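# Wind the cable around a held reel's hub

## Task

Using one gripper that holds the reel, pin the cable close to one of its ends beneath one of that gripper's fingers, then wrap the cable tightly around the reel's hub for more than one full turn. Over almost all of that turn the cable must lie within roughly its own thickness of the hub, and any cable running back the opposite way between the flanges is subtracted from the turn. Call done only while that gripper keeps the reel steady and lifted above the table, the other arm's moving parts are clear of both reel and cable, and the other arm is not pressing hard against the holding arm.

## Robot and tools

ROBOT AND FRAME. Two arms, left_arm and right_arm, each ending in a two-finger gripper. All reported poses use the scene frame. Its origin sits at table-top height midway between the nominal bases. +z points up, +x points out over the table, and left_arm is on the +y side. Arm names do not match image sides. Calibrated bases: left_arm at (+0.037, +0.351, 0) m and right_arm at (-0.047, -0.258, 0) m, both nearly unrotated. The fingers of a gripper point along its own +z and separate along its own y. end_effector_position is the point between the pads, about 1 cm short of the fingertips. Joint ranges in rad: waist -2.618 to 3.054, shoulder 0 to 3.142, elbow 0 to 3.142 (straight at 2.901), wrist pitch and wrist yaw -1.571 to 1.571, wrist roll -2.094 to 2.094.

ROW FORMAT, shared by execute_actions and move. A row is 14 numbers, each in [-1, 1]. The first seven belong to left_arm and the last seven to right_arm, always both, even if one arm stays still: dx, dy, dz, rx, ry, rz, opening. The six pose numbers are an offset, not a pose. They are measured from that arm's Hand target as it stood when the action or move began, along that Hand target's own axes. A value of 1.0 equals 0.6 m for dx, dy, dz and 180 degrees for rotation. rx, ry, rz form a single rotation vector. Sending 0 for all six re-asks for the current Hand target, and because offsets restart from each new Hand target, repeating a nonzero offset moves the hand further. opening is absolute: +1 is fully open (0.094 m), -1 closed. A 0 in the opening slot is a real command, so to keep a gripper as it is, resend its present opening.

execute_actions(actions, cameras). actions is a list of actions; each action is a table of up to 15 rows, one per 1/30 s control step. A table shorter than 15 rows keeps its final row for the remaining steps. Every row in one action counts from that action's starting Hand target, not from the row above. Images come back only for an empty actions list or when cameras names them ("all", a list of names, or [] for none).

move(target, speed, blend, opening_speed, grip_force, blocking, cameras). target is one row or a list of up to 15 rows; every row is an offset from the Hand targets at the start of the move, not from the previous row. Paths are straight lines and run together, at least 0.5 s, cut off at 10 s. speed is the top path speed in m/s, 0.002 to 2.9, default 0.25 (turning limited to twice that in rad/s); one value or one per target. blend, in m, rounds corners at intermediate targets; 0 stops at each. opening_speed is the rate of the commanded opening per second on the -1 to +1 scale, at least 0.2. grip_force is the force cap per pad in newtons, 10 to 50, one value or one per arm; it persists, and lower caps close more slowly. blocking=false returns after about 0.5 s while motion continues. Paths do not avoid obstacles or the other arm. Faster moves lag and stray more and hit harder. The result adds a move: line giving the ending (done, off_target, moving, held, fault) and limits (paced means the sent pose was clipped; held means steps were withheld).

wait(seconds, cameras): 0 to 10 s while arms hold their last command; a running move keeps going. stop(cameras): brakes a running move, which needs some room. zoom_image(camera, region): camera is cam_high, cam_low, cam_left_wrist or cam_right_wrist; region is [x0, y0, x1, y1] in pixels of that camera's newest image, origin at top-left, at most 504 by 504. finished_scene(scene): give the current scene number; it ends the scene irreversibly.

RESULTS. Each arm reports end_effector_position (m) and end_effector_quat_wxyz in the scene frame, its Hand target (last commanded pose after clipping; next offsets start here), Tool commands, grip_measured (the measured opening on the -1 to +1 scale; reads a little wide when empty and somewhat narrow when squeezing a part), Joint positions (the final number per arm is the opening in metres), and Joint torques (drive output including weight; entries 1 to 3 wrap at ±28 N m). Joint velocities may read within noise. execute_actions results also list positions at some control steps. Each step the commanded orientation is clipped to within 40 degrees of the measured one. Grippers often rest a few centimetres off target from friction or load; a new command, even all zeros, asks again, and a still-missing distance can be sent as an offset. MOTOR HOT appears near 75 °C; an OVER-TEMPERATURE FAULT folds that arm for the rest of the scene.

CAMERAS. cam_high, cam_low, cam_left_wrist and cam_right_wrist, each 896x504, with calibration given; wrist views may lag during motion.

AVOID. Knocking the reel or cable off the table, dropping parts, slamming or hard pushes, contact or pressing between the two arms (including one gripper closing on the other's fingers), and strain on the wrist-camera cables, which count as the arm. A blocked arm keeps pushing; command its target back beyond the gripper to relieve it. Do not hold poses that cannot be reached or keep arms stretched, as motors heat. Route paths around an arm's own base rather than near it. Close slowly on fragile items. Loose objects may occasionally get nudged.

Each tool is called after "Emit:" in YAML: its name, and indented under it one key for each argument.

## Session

Scene 1 solved. Now scene 2.

Emit:
execute_actions:
  actions: []

Scene clock: 0.00 s.
left_arm: end_effector_position=(+0.4172, +0.2178, +0.1330) grip_measured=+1.000 end_effector_quat_wxyz=(+0.555, +0.024, +0.789, -0.261) | right_arm: end_effector_position=(+0.3457, -0.1499, +0.1638) grip_measured=+1.000 end_effector_quat_wxyz=(+0.495, -0.243, +0.815, +0.175)
Joint positions: left_arm=[-0.245 1.464 0.397 0.811 0.221 -0.353 0.094] | right_arm=[0.037 1.377 0.743 0.093 -0.516 -0.238 0.094]
Joint velocities: within noise
Joint torques (N m): no reading
Heat: left arm: 33 °C; right arm: 32 °C.
Hand target: left_arm +0.4210, +0.2168, +0.1472; +0.571, +0.028, +0.777, -0.264 | right_arm +0.3464, -0.1490, +0.1702; +0.501, -0.245, +0.811, +0.176
Tool commands: left_gripper/opening=+1.0 right_gripper/opening=+1.0
camera_calibration:
cam_left_wrist: T_world_to_cam=[[-0.344656, -0.83208, 0.434574, 0.265872], [-0.824777, 0.0473433, -0.563473, 0.422672], [0.448281, -0.552631, -0.702597, 0.136686], [0, 0, 0, 1]] pos_world=[0.378971, 0.276753, 0.218658]
cam_right_wrist: T_world_to_cam=[[0.578109, -0.81569, 0.0209956, -0.324635], [-0.703704, -0.511435, -0.493188, 0.268024], [0.413027, 0.270342, -0.869669, 0.158663], [0, 0, 0, 1]] pos_world=[0.310752, -0.170618, 0.276987]

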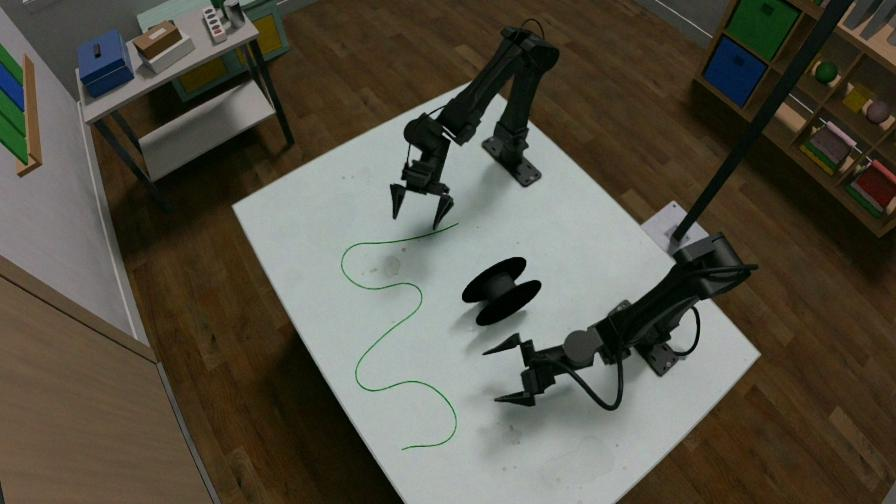

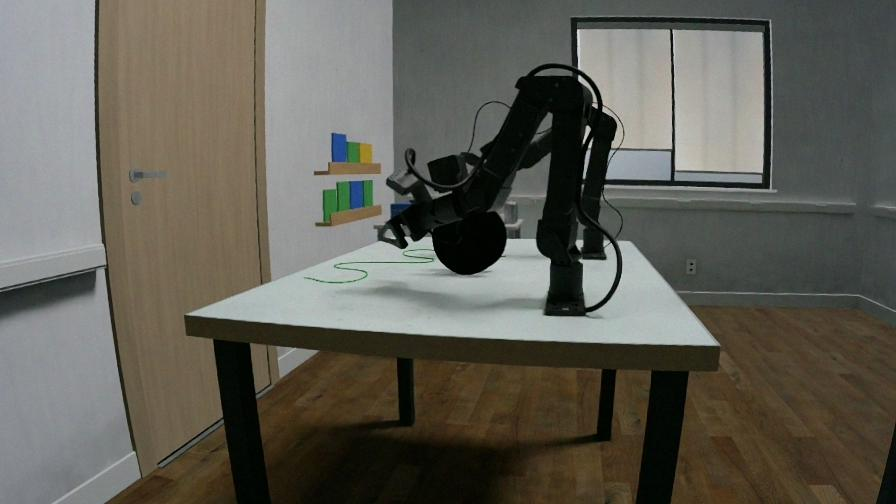

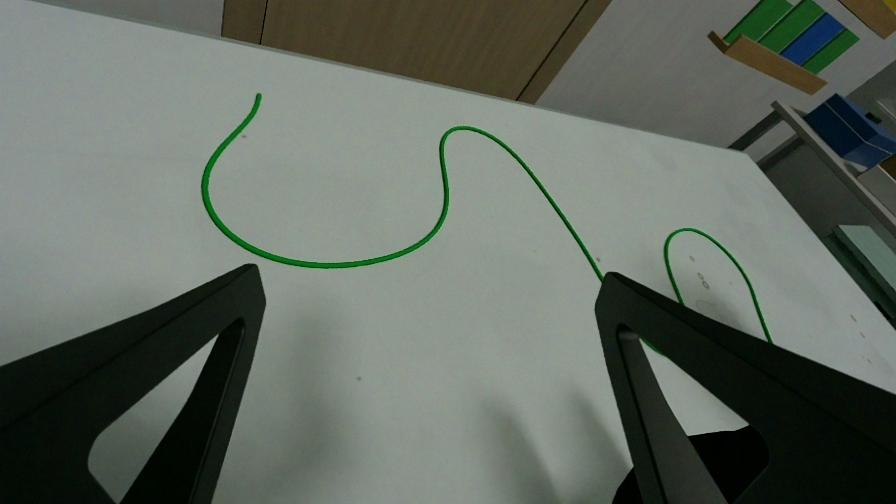

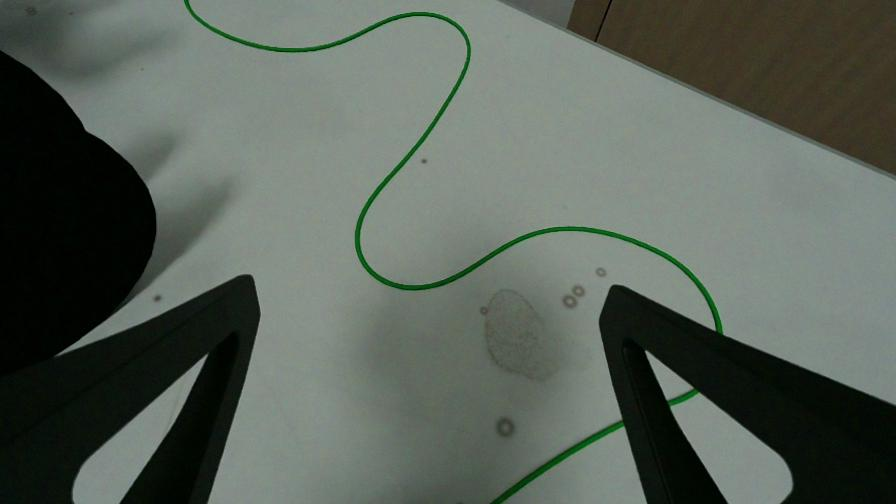

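Emit:
zoom_image:
  camera: "cam_high"
  region: [430, 230, 570, 350]

Emit:
zoom_image:
  camera: "cam_low"
  region: [290, 150, 540, 300]

Emit:
zoom_image:
  camera: "cam_high"
  region: [320, 200, 480, 470]

Scaled by 3.600 from the camera's 896x504 image, which has a finer 1280x720 frame.

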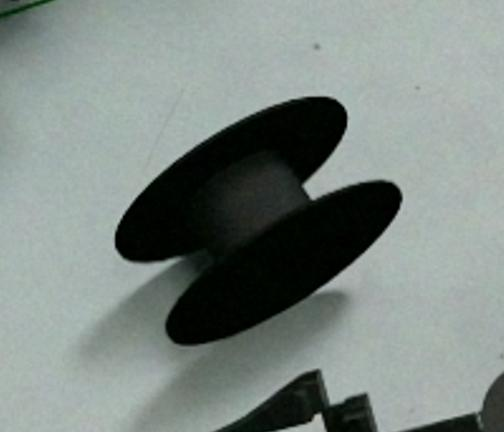

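Scaled by 2.016 from the camera's 896x504 image, which has a finer 1280x720 frame.

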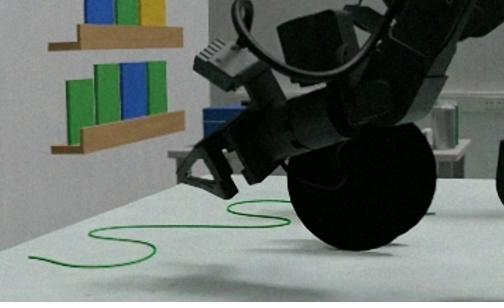

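Scaled by 1.867 from the camera's 896x504 image, which has a finer 1280x720 frame.

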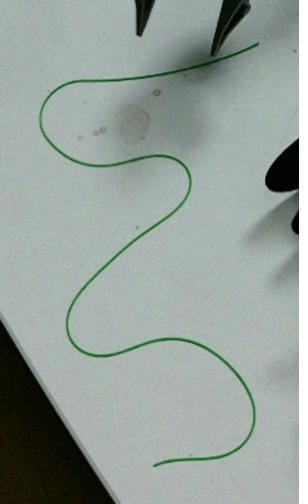

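Emit:
move:
  target:
    - [-0.1657,-0.187,-0.1657,-0.05,0.026,0.047,-0.1,0.08,0.0,-0.03,0.082,0.163,0.119,0.2]
    - [0.0235,-0.3457,-0.2562,-0.107,0.0515,0.0932,-0.1,0.159,-0.003,-0.061,0.164,0.327,0.238,0.2]
  speed: 0.2
  blend: 0.04
  cameras: ["all"]

Scene clock: 38.33 s.
left_arm: end_effector_position=(+0.2086, +0.1066, +0.2285) grip_measured=-0.098 end_effector_quat_wxyz=(+0.520, +0.081, +0.850, -0.031) | right_arm: end_effector_position=(+0.2806, -0.1902, +0.0989) grip_measured=+0.203 end_effector_quat_wxyz=(+0.002, +0.122, +0.993, +0.005)
Joint positions: left_arm=[-1.52 1.271 1.053 -0.969 -1.054 -1.102 0.042] | right_arm=[0.187 1.807 1.464 -1.221 -0.008 0.44 0.057]
Joint torques (N m): left_arm=[-0.79 -3.41 8.2 0.58 -0.74 -0.13] | right_arm=[-0.13 -6.17 8.83 0.21 0.05 0.07]
Heat: left arm: 37 °C; right arm: 35 °C.
Hand target: left_arm +0.2104, +0.1028, +0.2449; +0.536, +0.066, +0.841, -0.042 | right_arm +0.2850, -0.1911, +0.1003; +0.001, +0.126, +0.992, +0.000
Off the commanded pose: left_arm 0.017 m, 3 deg | right_arm 0.005 m, 1 deg.
move: off_target (left_arm)
camera_calibration:
cam_left_wrist: T_world_to_cam=[[-0.185298, -0.98232, 0.0266979, 0.135933], [-0.883081, 0.154537, -0.443043, 0.282902], [0.431084, -0.105671, -0.896103, 0.236061], [0, 0, 0, 1]] pos_world=[0.173252, 0.114755, 0.333244]
cam_right_wrist: T_world_to_cam=[[-0.180464, -0.983524, 0.01066, -0.136471], [-0.81756, 0.156019, 0.554304, 0.224912], [-0.546835, 0.0913166, -0.832246, 0.371591], [0, 0, 0, 1]] pos_world=[0.36245, -0.203245, 0.18604]

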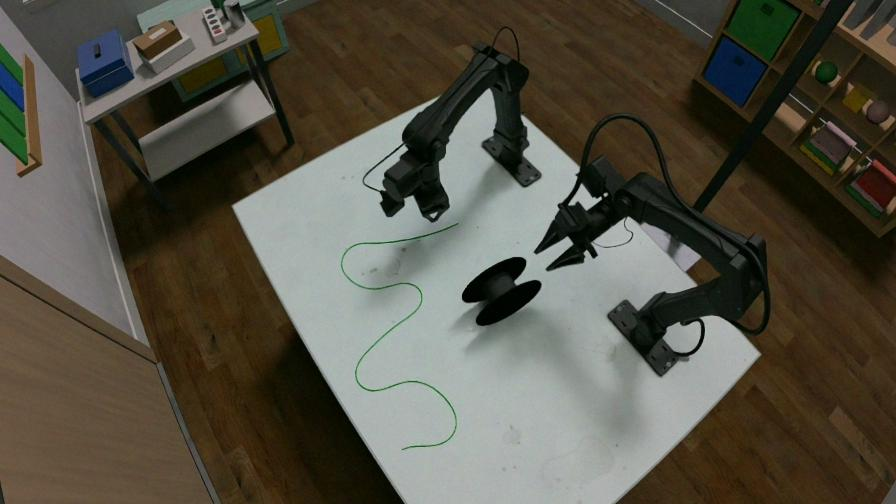

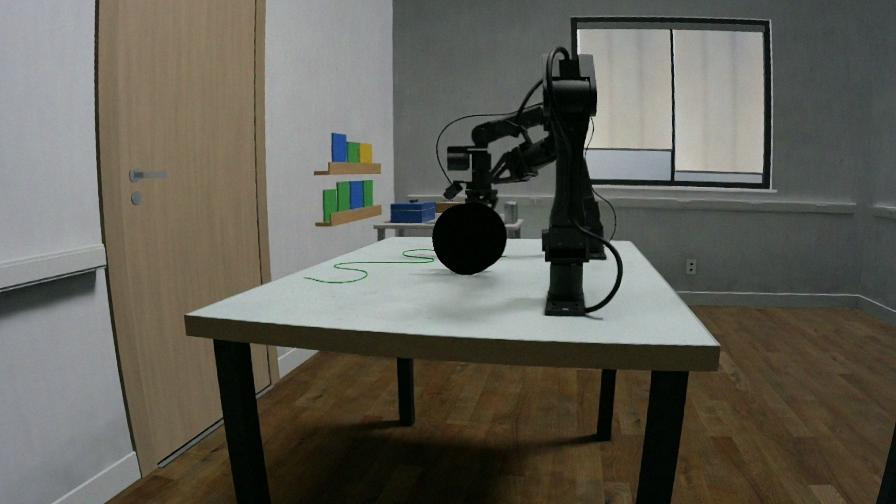

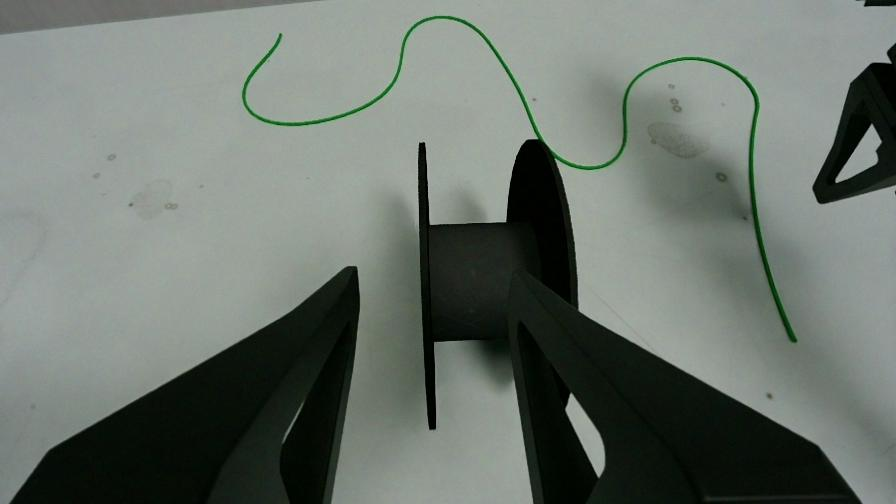

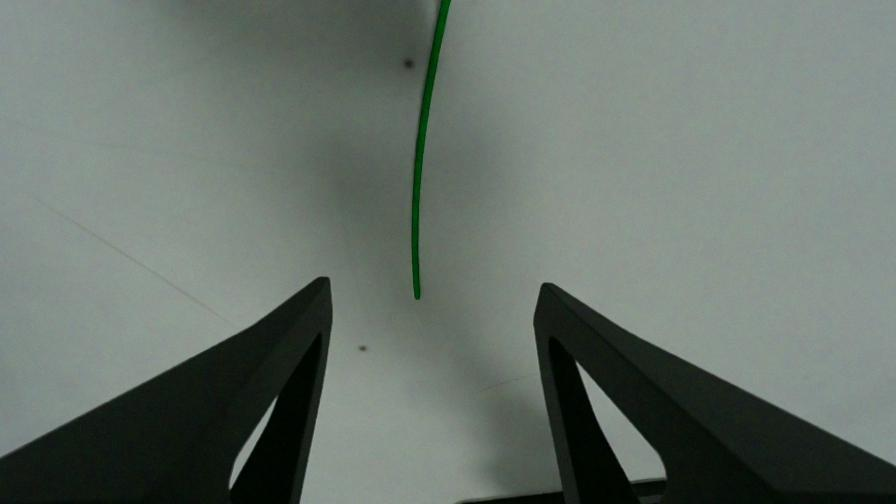

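Emit:
move:
  target: [0.1733,0.0037,0.0895,0,0,0,-0.1,0.001,0.010,0.144,0,0,0,0.2]
  speed: 0.08
  cameras: ["all"]

Scene clock: 43.77 s.
left_arm: end_effector_position=(+0.2112, +0.1025, +0.1241) grip_measured=-0.098 end_effector_quat_wxyz=(+0.524, +0.077, +0.847, -0.042) | right_arm: end_effector_position=(+0.2863, -0.1860, +0.0223) grip_measured=+0.203 end_effector_quat_wxyz=(+0.003, +0.126, +0.992, +0.006)
Joint positions: left_arm=[-1.511 1.36 0.677 -0.454 -1.056 -1.071 0.042] | right_arm=[0.196 1.899 1.269 -0.932 -0.008 0.456 0.057]
Joint torques (N m): left_arm=[0.68 -3.99 4.62 0.86 -0.64 -0.03] | right_arm=[0.58 -6.75 5.01 0.49 0.03 0.04]
Heat: left arm: 36 °C; right arm: 35 °C.
Hand target: left_arm +0.2156, +0.1042, +0.1279; +0.536, +0.066, +0.840, -0.042 | right_arm +0.2861, -0.1851, +0.0139; +0.001, +0.126, +0.992, +0.000
Off the commanded pose: left_arm 0.006 m, 2 deg | right_arm 0.008 m, 1 deg.
move: done
camera_calibration:
cam_left_wrist: T_world_to_cam=[[-0.190103, -0.980641, 0.0469477, 0.133558], [-0.878458, 0.148552, -0.454141, 0.240647], [0.438375, -0.127575, -0.889692, 0.140776], [0, 0, 0, 1]] pos_world=[0.175076, 0.113183, 0.228265]
cam_right_wrist: T_world_to_cam=[[-0.187938, -0.982136, 0.00933603, -0.128104], [-0.817948, 0.161768, 0.552079, 0.272598], [-0.543727, 0.0961204, -0.833739, 0.310711], [0, 0, 0, 1]] pos_world=[0.367838, -0.199779, 0.109752]

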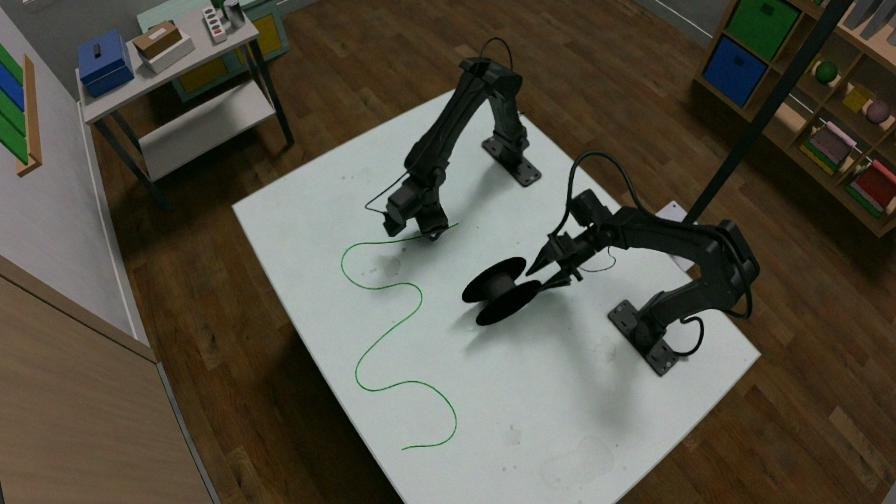

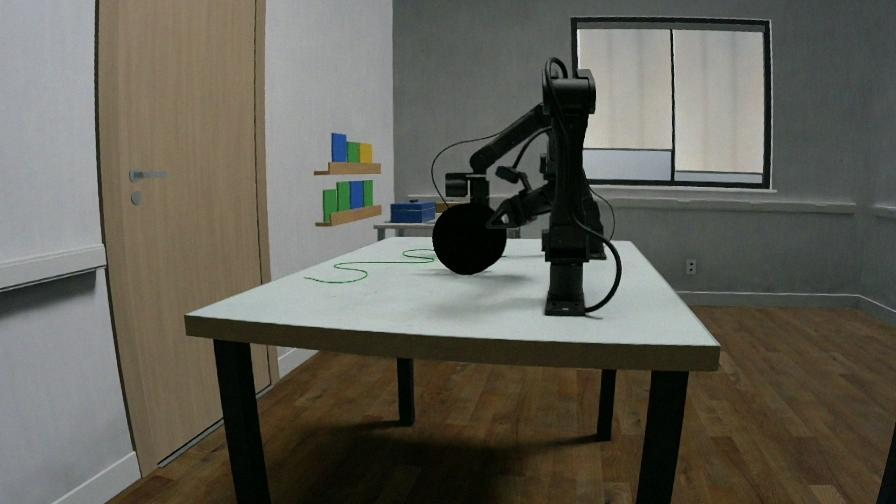

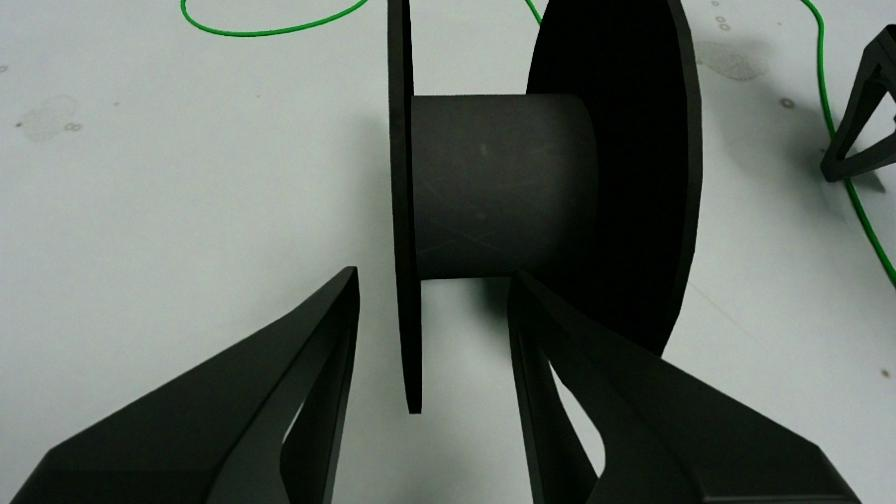

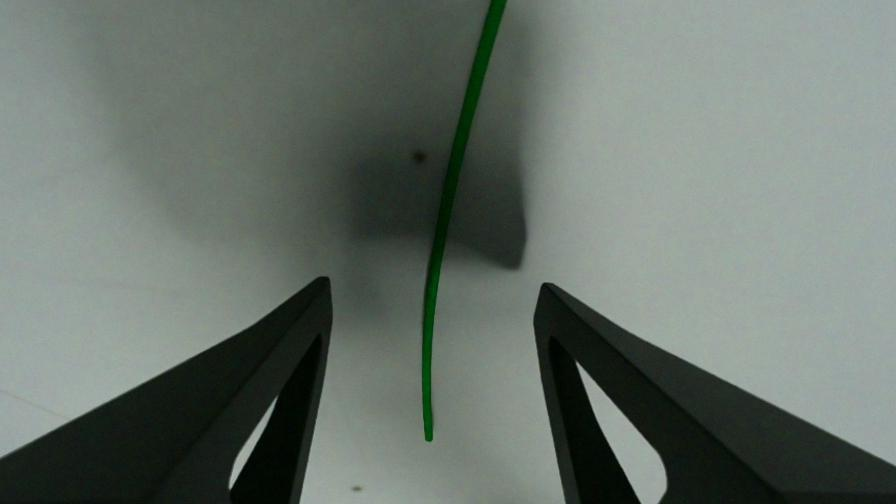

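Emit:
move:
  target: [0,0,0,0,0,0,-0.1,0.0,0.0,0.0135,0,0,0,0.2]
  speed: 0.04

Scene clock: 45.47 s.
left_arm: end_effector_position=(+0.2112, +0.1023, +0.1242) grip_measured=-0.098 end_effector_quat_wxyz=(+0.524, +0.077, +0.847, -0.042) | right_arm: end_effector_position=(+0.2869, -0.1859, +0.0150) grip_measured=+0.203 end_effector_quat_wxyz=(+0.004, +0.126, +0.992, +0.006)
Joint positions: left_arm=[-1.511 1.36 0.677 -0.453 -1.056 -1.071 0.042] | right_arm=[0.196 1.91 1.253 -0.902 -0.008 0.456 0.057]
Joint torques (N m): left_arm=[0.72 -3.97 4.6 0.84 -0.63 -0.04] | right_arm=[0.66 -6.67 4.75 0.52 0.07 0.08]
Heat: left arm: 36 °C; right arm: 35 °C.
Hand target: left_arm +0.2156, +0.1042, +0.1279; +0.536, +0.066, +0.840, -0.042 | right_arm +0.2861, -0.1851, +0.0057; +0.001, +0.126, +0.992, +0.000
Off the commanded pose: left_arm 0.006 m, 2 deg | right_arm 0.009 m, 1 deg.
move: done

Emit:
move:
  target:
    - [0,0,0,0,0,0,-0.1,0.0,0.0,0.0065,0,0,0,0.2]
    - [0,0,0,0,0,0,-0.1,0.0,0.0,0.0065,0,0,0,-1]
  speed: 0.04
  opening_speed: 1.5
  cameras: ["cam_right_wrist","cam_left_wrist"]

Scene clock: 47.77 s.
left_arm: end_effector_position=(+0.2112, +0.1023, +0.1242) grip_measured=-0.098 end_effector_quat_wxyz=(+0.524, +0.077, +0.847, -0.042) | right_arm: end_effector_position=(+0.2873, -0.1858, +0.0113) grip_measured=-0.983 end_effector_quat_wxyz=(+0.005, +0.126, +0.992, +0.006)
Joint positions: left_arm=[-1.511 1.36 0.677 -0.453 -1.056 -1.071 0.042] | right_arm=[0.196 1.916 1.245 -0.887 -0.008 0.457 0.001]
Joint torques (N m): left_arm=[0.73 -4 4.62 0.86 -0.63 -0.04] | right_arm=[0.4 -6.56 4.88 0.55 0.06 0.07]
Heat: left arm: 35 °C; right arm: 35 °C.
Hand target: left_arm +0.2156, +0.1042, +0.1279; +0.536, +0.066, +0.840, -0.042 | right_arm +0.2861, -0.1851, +0.0018; +0.001, +0.126, +0.992, +0.000
Off the commanded pose: left_arm 0.006 m, 2 deg | right_arm 0.010 m, 1 deg.
move: done
camera_calibration:
cam_left_wrist: T_world_to_cam=[[-0.190478, -0.980547, 0.047392, 0.133411], [-0.878333, 0.148663, -0.454346, 0.240676], [0.438462, -0.128169, -0.889564, 0.140785], [0, 0, 0, 1]] pos_world=[0.175076, 0.11308, 0.228265]
cam_right_wrist: T_world_to_cam=[[-0.188416, -0.982056, 0.00806011, -0.12746], [-0.819711, 0.161778, 0.549455, 0.280015], [-0.5409, 0.0969191, -0.835484, 0.301375], [0, 0, 0, 1]] pos_world=[0.36853, -0.199683, 0.0989654]
Images, in order (width x height): cam_left_wrist 896x504, cam_right_wrist 896x504.

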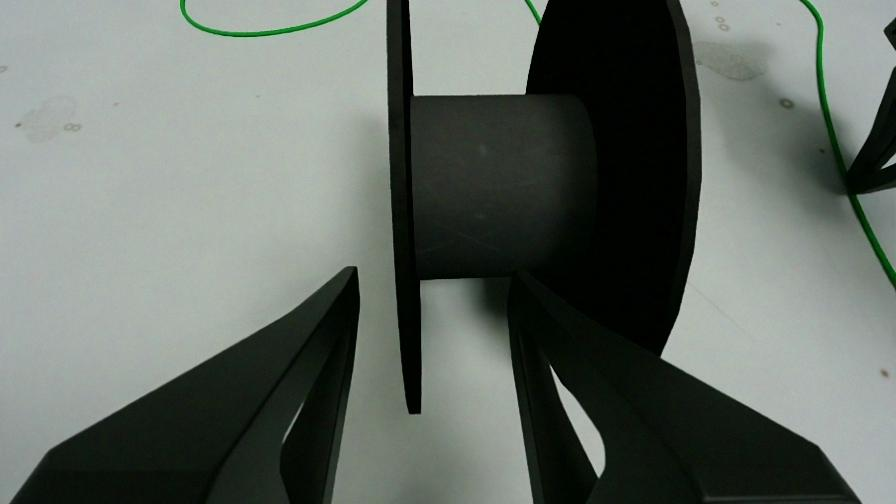

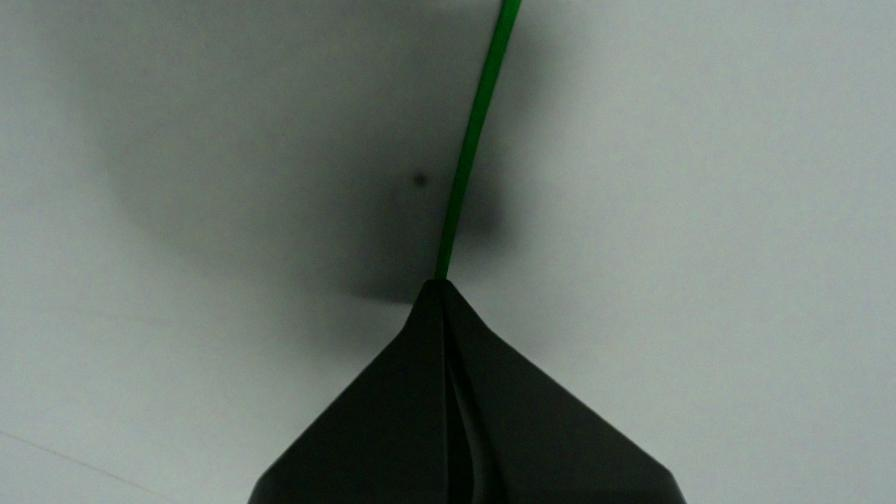

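Emit:
move:
  target:
    - [0,0,0,0,0,0,-0.1,0,0,-0.15,0,0,0,-1]
    - [0,0,0,0,0,0,-0.1,0.0935,0.1222,-0.4467,-0.2,-0.185,-0.2,-1]
    - [0,0,0,0,0,0,-0.1,0.2293,0.4082,-0.4583,-0.4074,-0.3694,-0.4066,-1]
  speed: 0.2
  blend: [0.03,0.04,0]
  cameras: ["all"]

Scene clock: 57.87 s.
left_arm: end_effector_position=(+0.2112, +0.1023, +0.1242) grip_measured=-0.098 end_effector_quat_wxyz=(+0.524, +0.077, +0.847, -0.042) | right_arm: end_effector_position=(+0.2162, +0.0843, +0.2850) grip_measured=-0.983 end_effector_quat_wxyz=(+0.544, -0.456, +0.537, +0.455)
Joint positions: left_arm=[-1.511 1.36 0.677 -0.453 -1.056 -1.071 0.042] | right_arm=[0.604 1.422 0.789 0.642 -0.788 -0.001 0.001]
Joint torques (N m): left_arm=[0.73 -4.03 4.59 0.85 -0.63 -0.04] | right_arm=[0.62 -3.85 6.11 1.94 -0.11 -0.02]
Heat: left arm: 34 °C; right arm: 34 °C.
Hand target: left_arm +0.2156, +0.1042, +0.1279; +0.536, +0.066, +0.840, -0.042 | right_arm +0.2133, +0.0864, +0.2765; +0.537, -0.459, +0.538, +0.459
Off the commanded pose: left_arm 0.006 m, 2 deg | right_arm 0.009 m, 1 deg.
move: done
camera_calibration:
cam_left_wrist: T_world_to_cam=[[-0.190478, -0.980547, 0.047392, 0.133411], [-0.878333, 0.148663, -0.454346, 0.240676], [0.438462, -0.128169, -0.889564, 0.140785], [0, 0, 0, 1]] pos_world=[0.175076, 0.11308, 0.228265]
cam_right_wrist: T_world_to_cam=[[0.979254, -0.190184, 0.0699427, -0.214614], [-0.0475443, -0.551166, -0.83304, 0.314789], [0.196981, 0.812432, -0.548773, 0.163862], [0, 0, 0, 1]] pos_world=[0.19285, -0.000442096, 0.367166]

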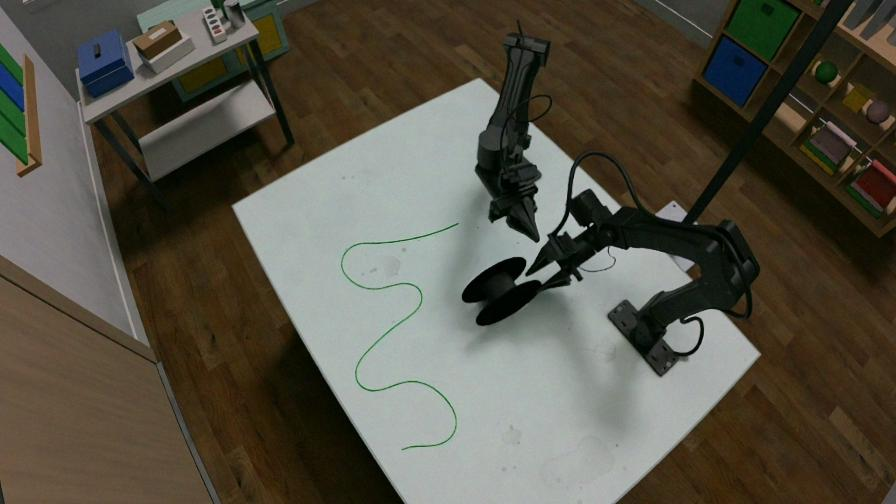

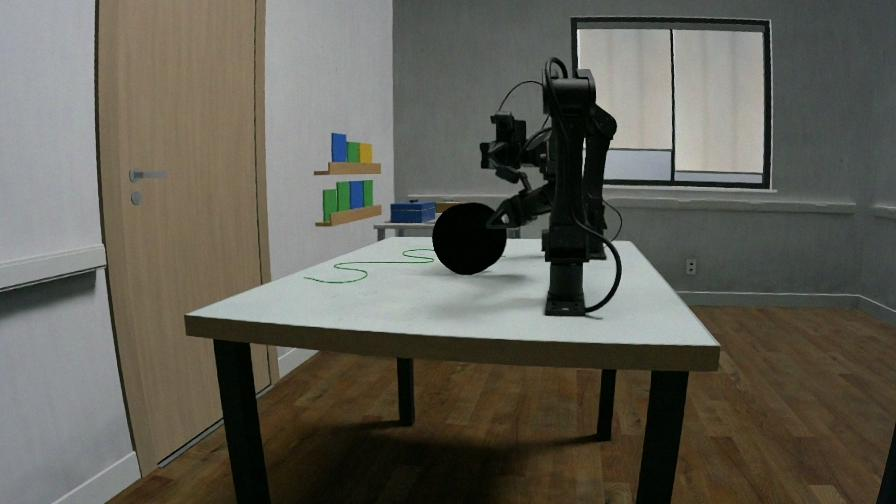

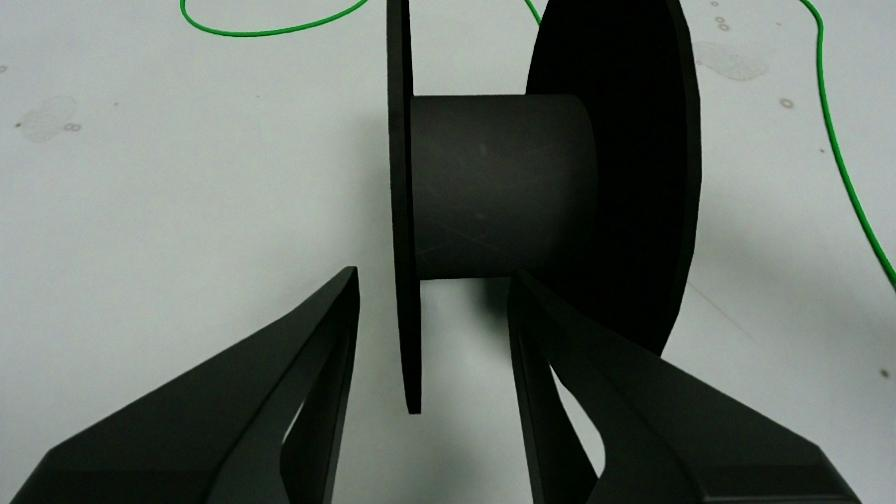

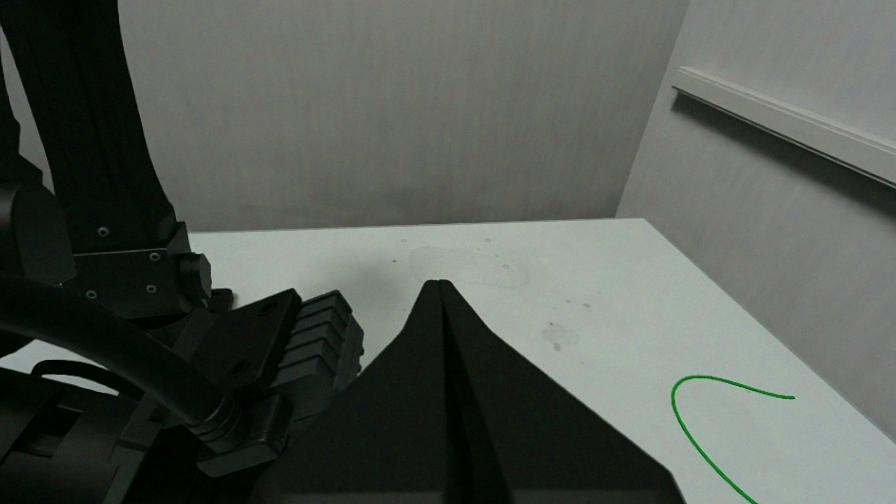

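Emit:
move:
  target:
    - [0,0,0,0,0,0,-0.1,0.0942,-0.109,-0.2975,0.2,0.185,0.2,0]
    - [0,0,0,0,0,0,-0.1,0.3442,-0.1913,-0.4292,0.4074,0.3694,0.4066,0]
  speed: 0.22
  blend: [0.05,0]
  cameras: ["cam_right_wrist"]

Scene clock: 64.80 s.
left_arm: end_effector_position=(+0.2112, +0.1023, +0.1242) grip_measured=-0.098 end_effector_quat_wxyz=(+0.524, +0.077, +0.847, -0.042) | right_arm: end_effector_position=(+0.2815, -0.1829, +0.0684) grip_measured=-0.003 end_effector_quat_wxyz=(+0.001, +0.119, +0.993, +0.005)
Joint positions: left_arm=[-1.511 1.36 0.677 -0.453 -1.056 -1.071 0.042] | right_arm=[0.208 1.836 1.378 -1.108 -0.009 0.454 0.047]
Joint torques (N m): left_arm=[0.72 -4 4.62 0.84 -0.62 -0.04] | right_arm=[-0.59 -6.45 8.81 0.17 0.08 0.08]
Heat: left arm: 34 °C; right arm: 35 °C.
Hand target: left_arm +0.2156, +0.1042, +0.1279; +0.536, +0.066, +0.840, -0.042 | right_arm +0.2864, -0.1858, +0.0701; +0.001, +0.126, +0.992, +0.000
Off the commanded pose: left_arm 0.006 m, 2 deg | right_arm 0.006 m, 1 deg.
move: done
camera_calibration:
cam_right_wrist: T_world_to_cam=[[-0.173664, -0.984747, 0.0106921, -0.130962], [-0.817869, 0.150265, 0.555438, 0.240317], [-0.548572, 0.0877149, -0.831489, 0.345903], [0, 0, 0, 1]] pos_world=[0.363557, -0.195416, 0.155534]
Images, in order (width x height): cam_right_wrist 896x504.

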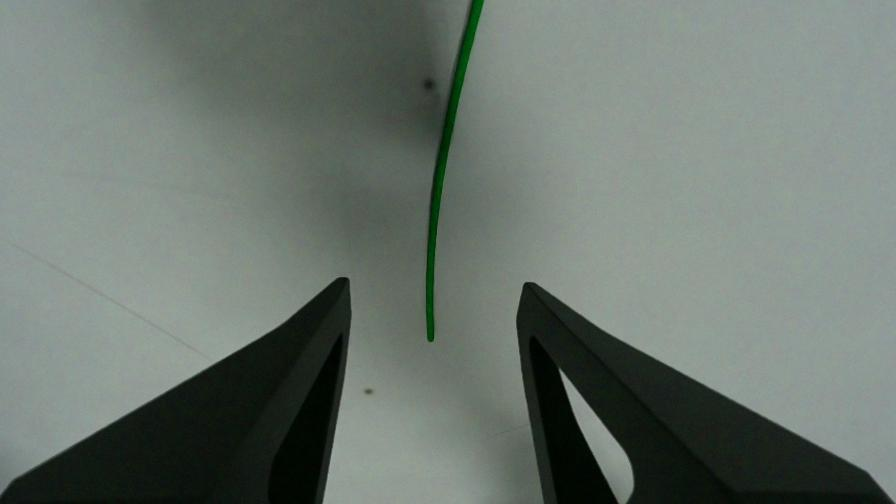

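Emit:
move:
  target:
    - [0,0,0,0,0,0,-0.1,0,0,0.105,0,0,0,0]
    - [0,0,0,0,0,0,-0.1,0,0,0.127,0,0,0,0]
  speed: [0.08,0.02]
  cameras: ["cam_right_wrist"]

Scene clock: 67.47 s.
left_arm: end_effector_position=(+0.2112, +0.1023, +0.1242) grip_measured=-0.098 end_effector_quat_wxyz=(+0.524, +0.077, +0.847, -0.042) | right_arm: end_effector_position=(+0.2861, -0.1829, +0.0079) grip_measured=-0.003 end_effector_quat_wxyz=(+0.004, +0.119, +0.993, +0.003)
Joint positions: left_arm=[-1.511 1.36 0.677 -0.453 -1.056 -1.071 0.042] | right_arm=[0.208 1.922 1.238 -0.877 -0.003 0.456 0.047]
Joint torques (N m): left_arm=[0.69 -4.04 4.64 0.85 -0.63 -0.04] | right_arm=[-0.49 -5.85 3.88 0.71 -0.01 0.04]
Heat: left arm: 34 °C; right arm: 34 °C.
Hand target: left_arm +0.2156, +0.1042, +0.1279; +0.536, +0.066, +0.840, -0.042 | right_arm +0.2865, -0.1859, -0.0061; +0.001, +0.126, +0.992, +0.000
Off the commanded pose: left_arm 0.006 m, 2 deg | right_arm 0.014 m, 1 deg.
move: off_target (right_arm)
camera_calibration:
cam_right_wrist: T_world_to_cam=[[-0.175665, -0.98435, 0.0140343, -0.128934], [-0.820928, 0.15434, 0.549779, 0.279371], [-0.543341, 0.0850558, -0.835192, 0.296034], [0, 0, 0, 1]] pos_world=[0.367542, -0.195214, 0.0954628]
Images, in order (width x height): cam_right_wrist 896x504.

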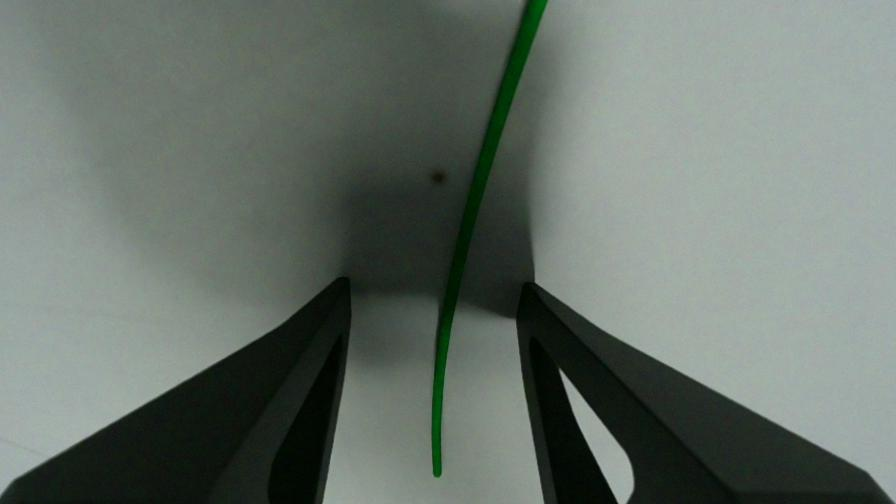

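Emit:
move:
  target:
    - [0,0,0,0,0,0,-0.1,0,0,0,0,0,0,-1]
    - [0,0,0,0,0,0,-0.1,0,0,-0.08,0,0,0,-1]
  speed: 0.06
  opening_speed: 1.2
  cameras: ["cam_right_wrist"]

Scene clock: 70.43 s.
left_arm: end_effector_position=(+0.2112, +0.1023, +0.1242) grip_measured=-0.098 end_effector_quat_wxyz=(+0.524, +0.077, +0.847, -0.042) | right_arm: end_effector_position=(+0.2781, -0.1863, +0.0248) grip_measured=-0.950 end_effector_quat_wxyz=(-0.020, +0.120, +0.992, -0.008)
Joint positions: left_arm=[-1.511 1.36 0.677 -0.453 -1.056 -1.071 0.042] | right_arm=[0.206 1.914 1.299 -1 0.002 0.456 0.002]
Joint torques (N m): left_arm=[0.7 -4.01 4.64 0.86 -0.63 -0.04] | right_arm=[-0.49 -10.88 8.27 0.05 -0.04 0.08]
Heat: left arm: 34 °C; right arm: 34 °C.
Hand target: left_arm +0.2156, +0.1042, +0.1279; +0.536, +0.066, +0.840, -0.042 | right_arm +0.2864, -0.1859, +0.0419; +0.001, +0.126, +0.992, +0.000
Off the commanded pose: left_arm 0.006 m, 2 deg | right_arm 0.019 m, 3 deg.
move: off_target (right_arm)
camera_calibration:
cam_right_wrist: T_world_to_cam=[[-0.176058, -0.983585, 0.0395442, -0.134351], [-0.791414, 0.165321, 0.5885, 0.256907], [-0.585377, 0.0723144, -0.80753, 0.314823], [0, 0, 0, 1]] pos_world=[0.363956, -0.197384, 0.108352]
Images, in order (width x height): cam_right_wrist 896x504.

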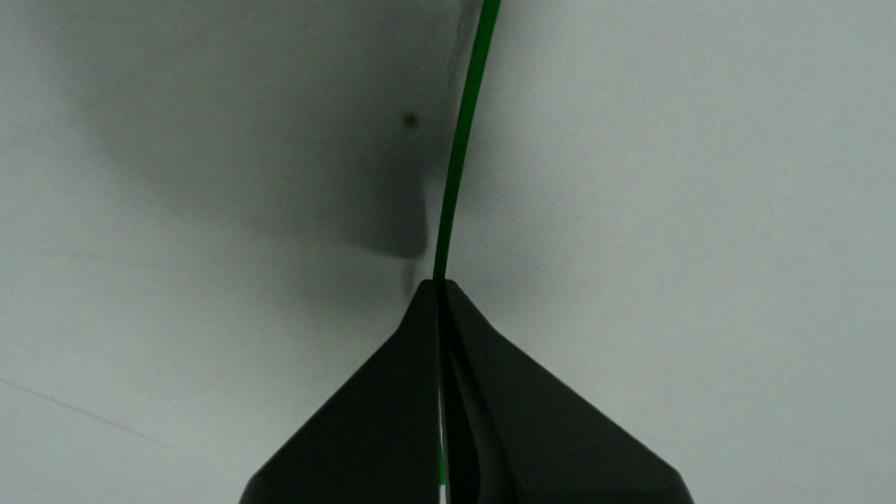

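Emit:
move:
  target:
    - [0,0,0,0,0,0,-0.1,0,0,-0.12,0,0,0,-1]
    - [0,0,0,0,0,0,-0.1,0.0945,0.1235,-0.3833,-0.2,-0.185,-0.2,-1]
    - [0,0,0,0,0,0,-0.1,0.2315,0.4088,-0.391,-0.4074,-0.3694,-0.4066,-1]
  speed: 0.2
  blend: [0.03,0.04,0]
  cameras: ["all"]

Emit:
zoom_image:
  camera: "cam_high"
  region: [430, 150, 600, 320]

Emit:
zoom_image:
  camera: "cam_low"
  region: [400, 90, 600, 280]

Scene clock: 77.97 s.
left_arm: end_effector_position=(+0.2112, +0.1023, +0.1242) grip_measured=-0.098 end_effector_quat_wxyz=(+0.524, +0.077, +0.847, -0.042) | right_arm: end_effector_position=(+0.2156, +0.0842, +0.2845) grip_measured=-0.950 end_effector_quat_wxyz=(+0.544, -0.456, +0.538, +0.455)
Joint positions: left_arm=[-1.511 1.36 0.677 -0.453 -1.056 -1.071 0.042] | right_arm=[0.605 1.42 0.787 0.642 -0.787 -0.001 0.002]
Joint torques (N m): left_arm=[0.72 -3.97 4.62 0.85 -0.62 -0.03] | right_arm=[0.51 -3.81 5.76 1.88 -0.07 -0.02]
Heat: left arm: 33 °C; right arm: 34 °C.
Hand target: left_arm +0.2156, +0.1042, +0.1279; +0.536, +0.066, +0.840, -0.042 | right_arm +0.2126, +0.0864, +0.2762; +0.537, -0.459, +0.538, +0.459
Off the commanded pose: left_arm 0.006 m, 2 deg | right_arm 0.009 m, 1 deg.
move: done
camera_calibration:
cam_left_wrist: T_world_to_cam=[[-0.190478, -0.980547, 0.047392, 0.133411], [-0.878333, 0.148663, -0.454346, 0.240676], [0.438462, -0.128169, -0.889564, 0.140785], [0, 0, 0, 1]] pos_world=[0.175076, 0.11308, 0.228265]
cam_right_wrist: T_world_to_cam=[[0.979244, -0.190526, 0.0691411, -0.213705], [-0.048538, -0.551641, -0.832668, 0.314486], [0.196786, 0.81203, -0.549439, 0.164041], [0, 0, 0, 1]] pos_world=[0.192253, -0.000439233, 0.366768]

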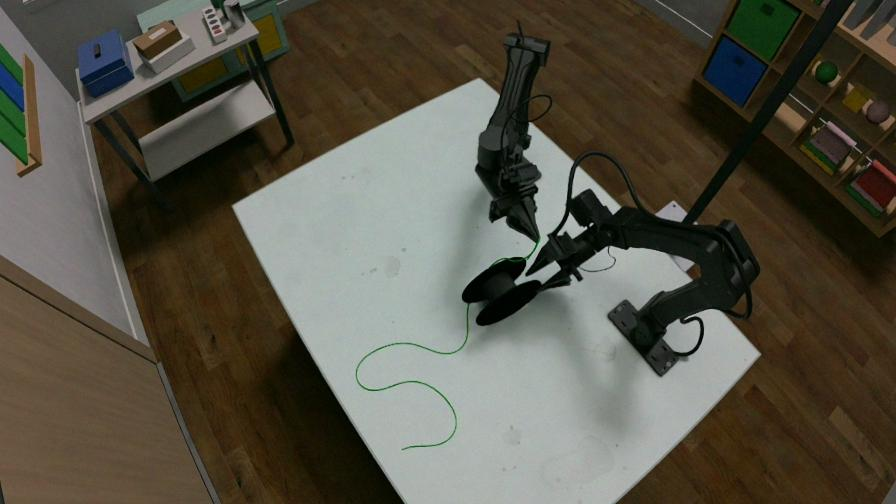

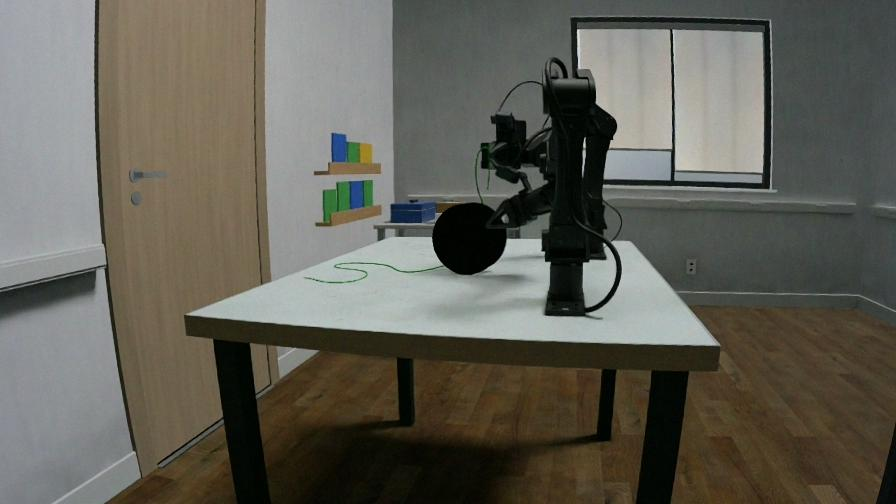

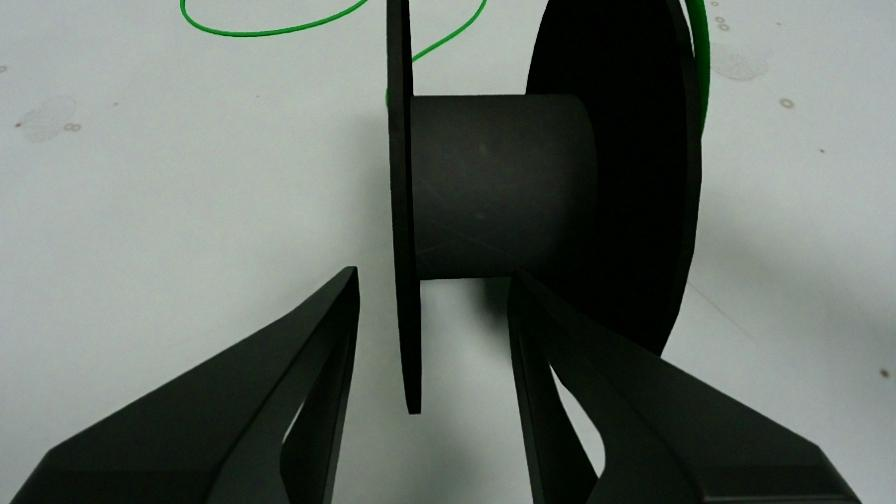

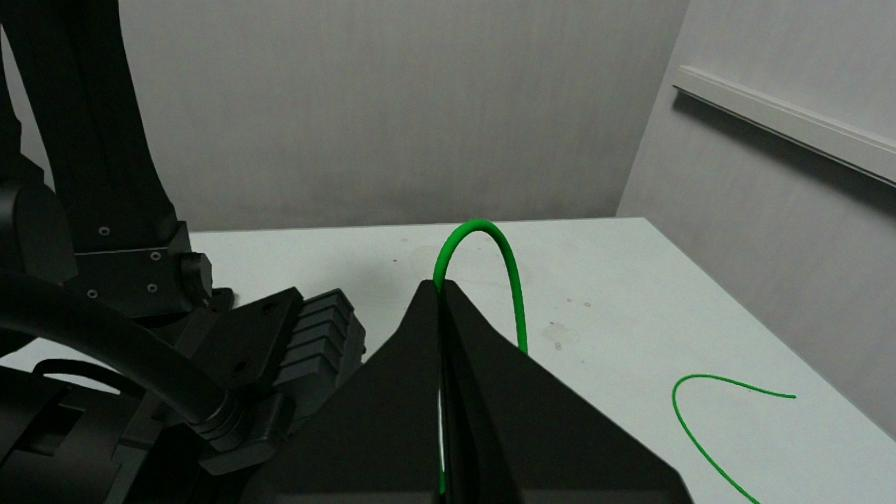

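Scaled by 2.965 from the camera's 896x504 image, which has a finer 1280x720 frame.

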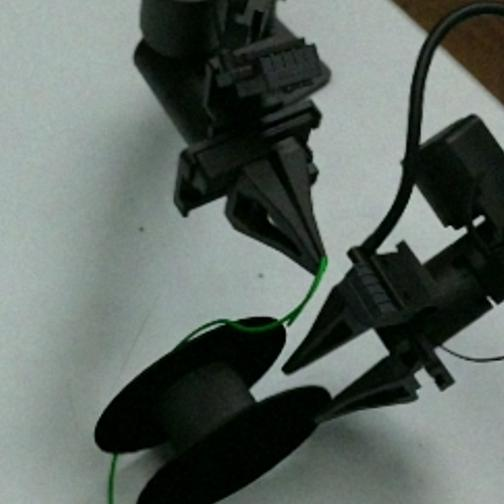

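Scaled by 2.520 from the camera's 896x504 image, which has a finer 1280x720 frame.

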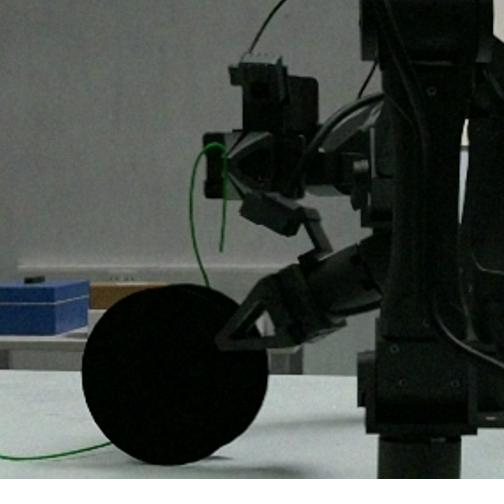

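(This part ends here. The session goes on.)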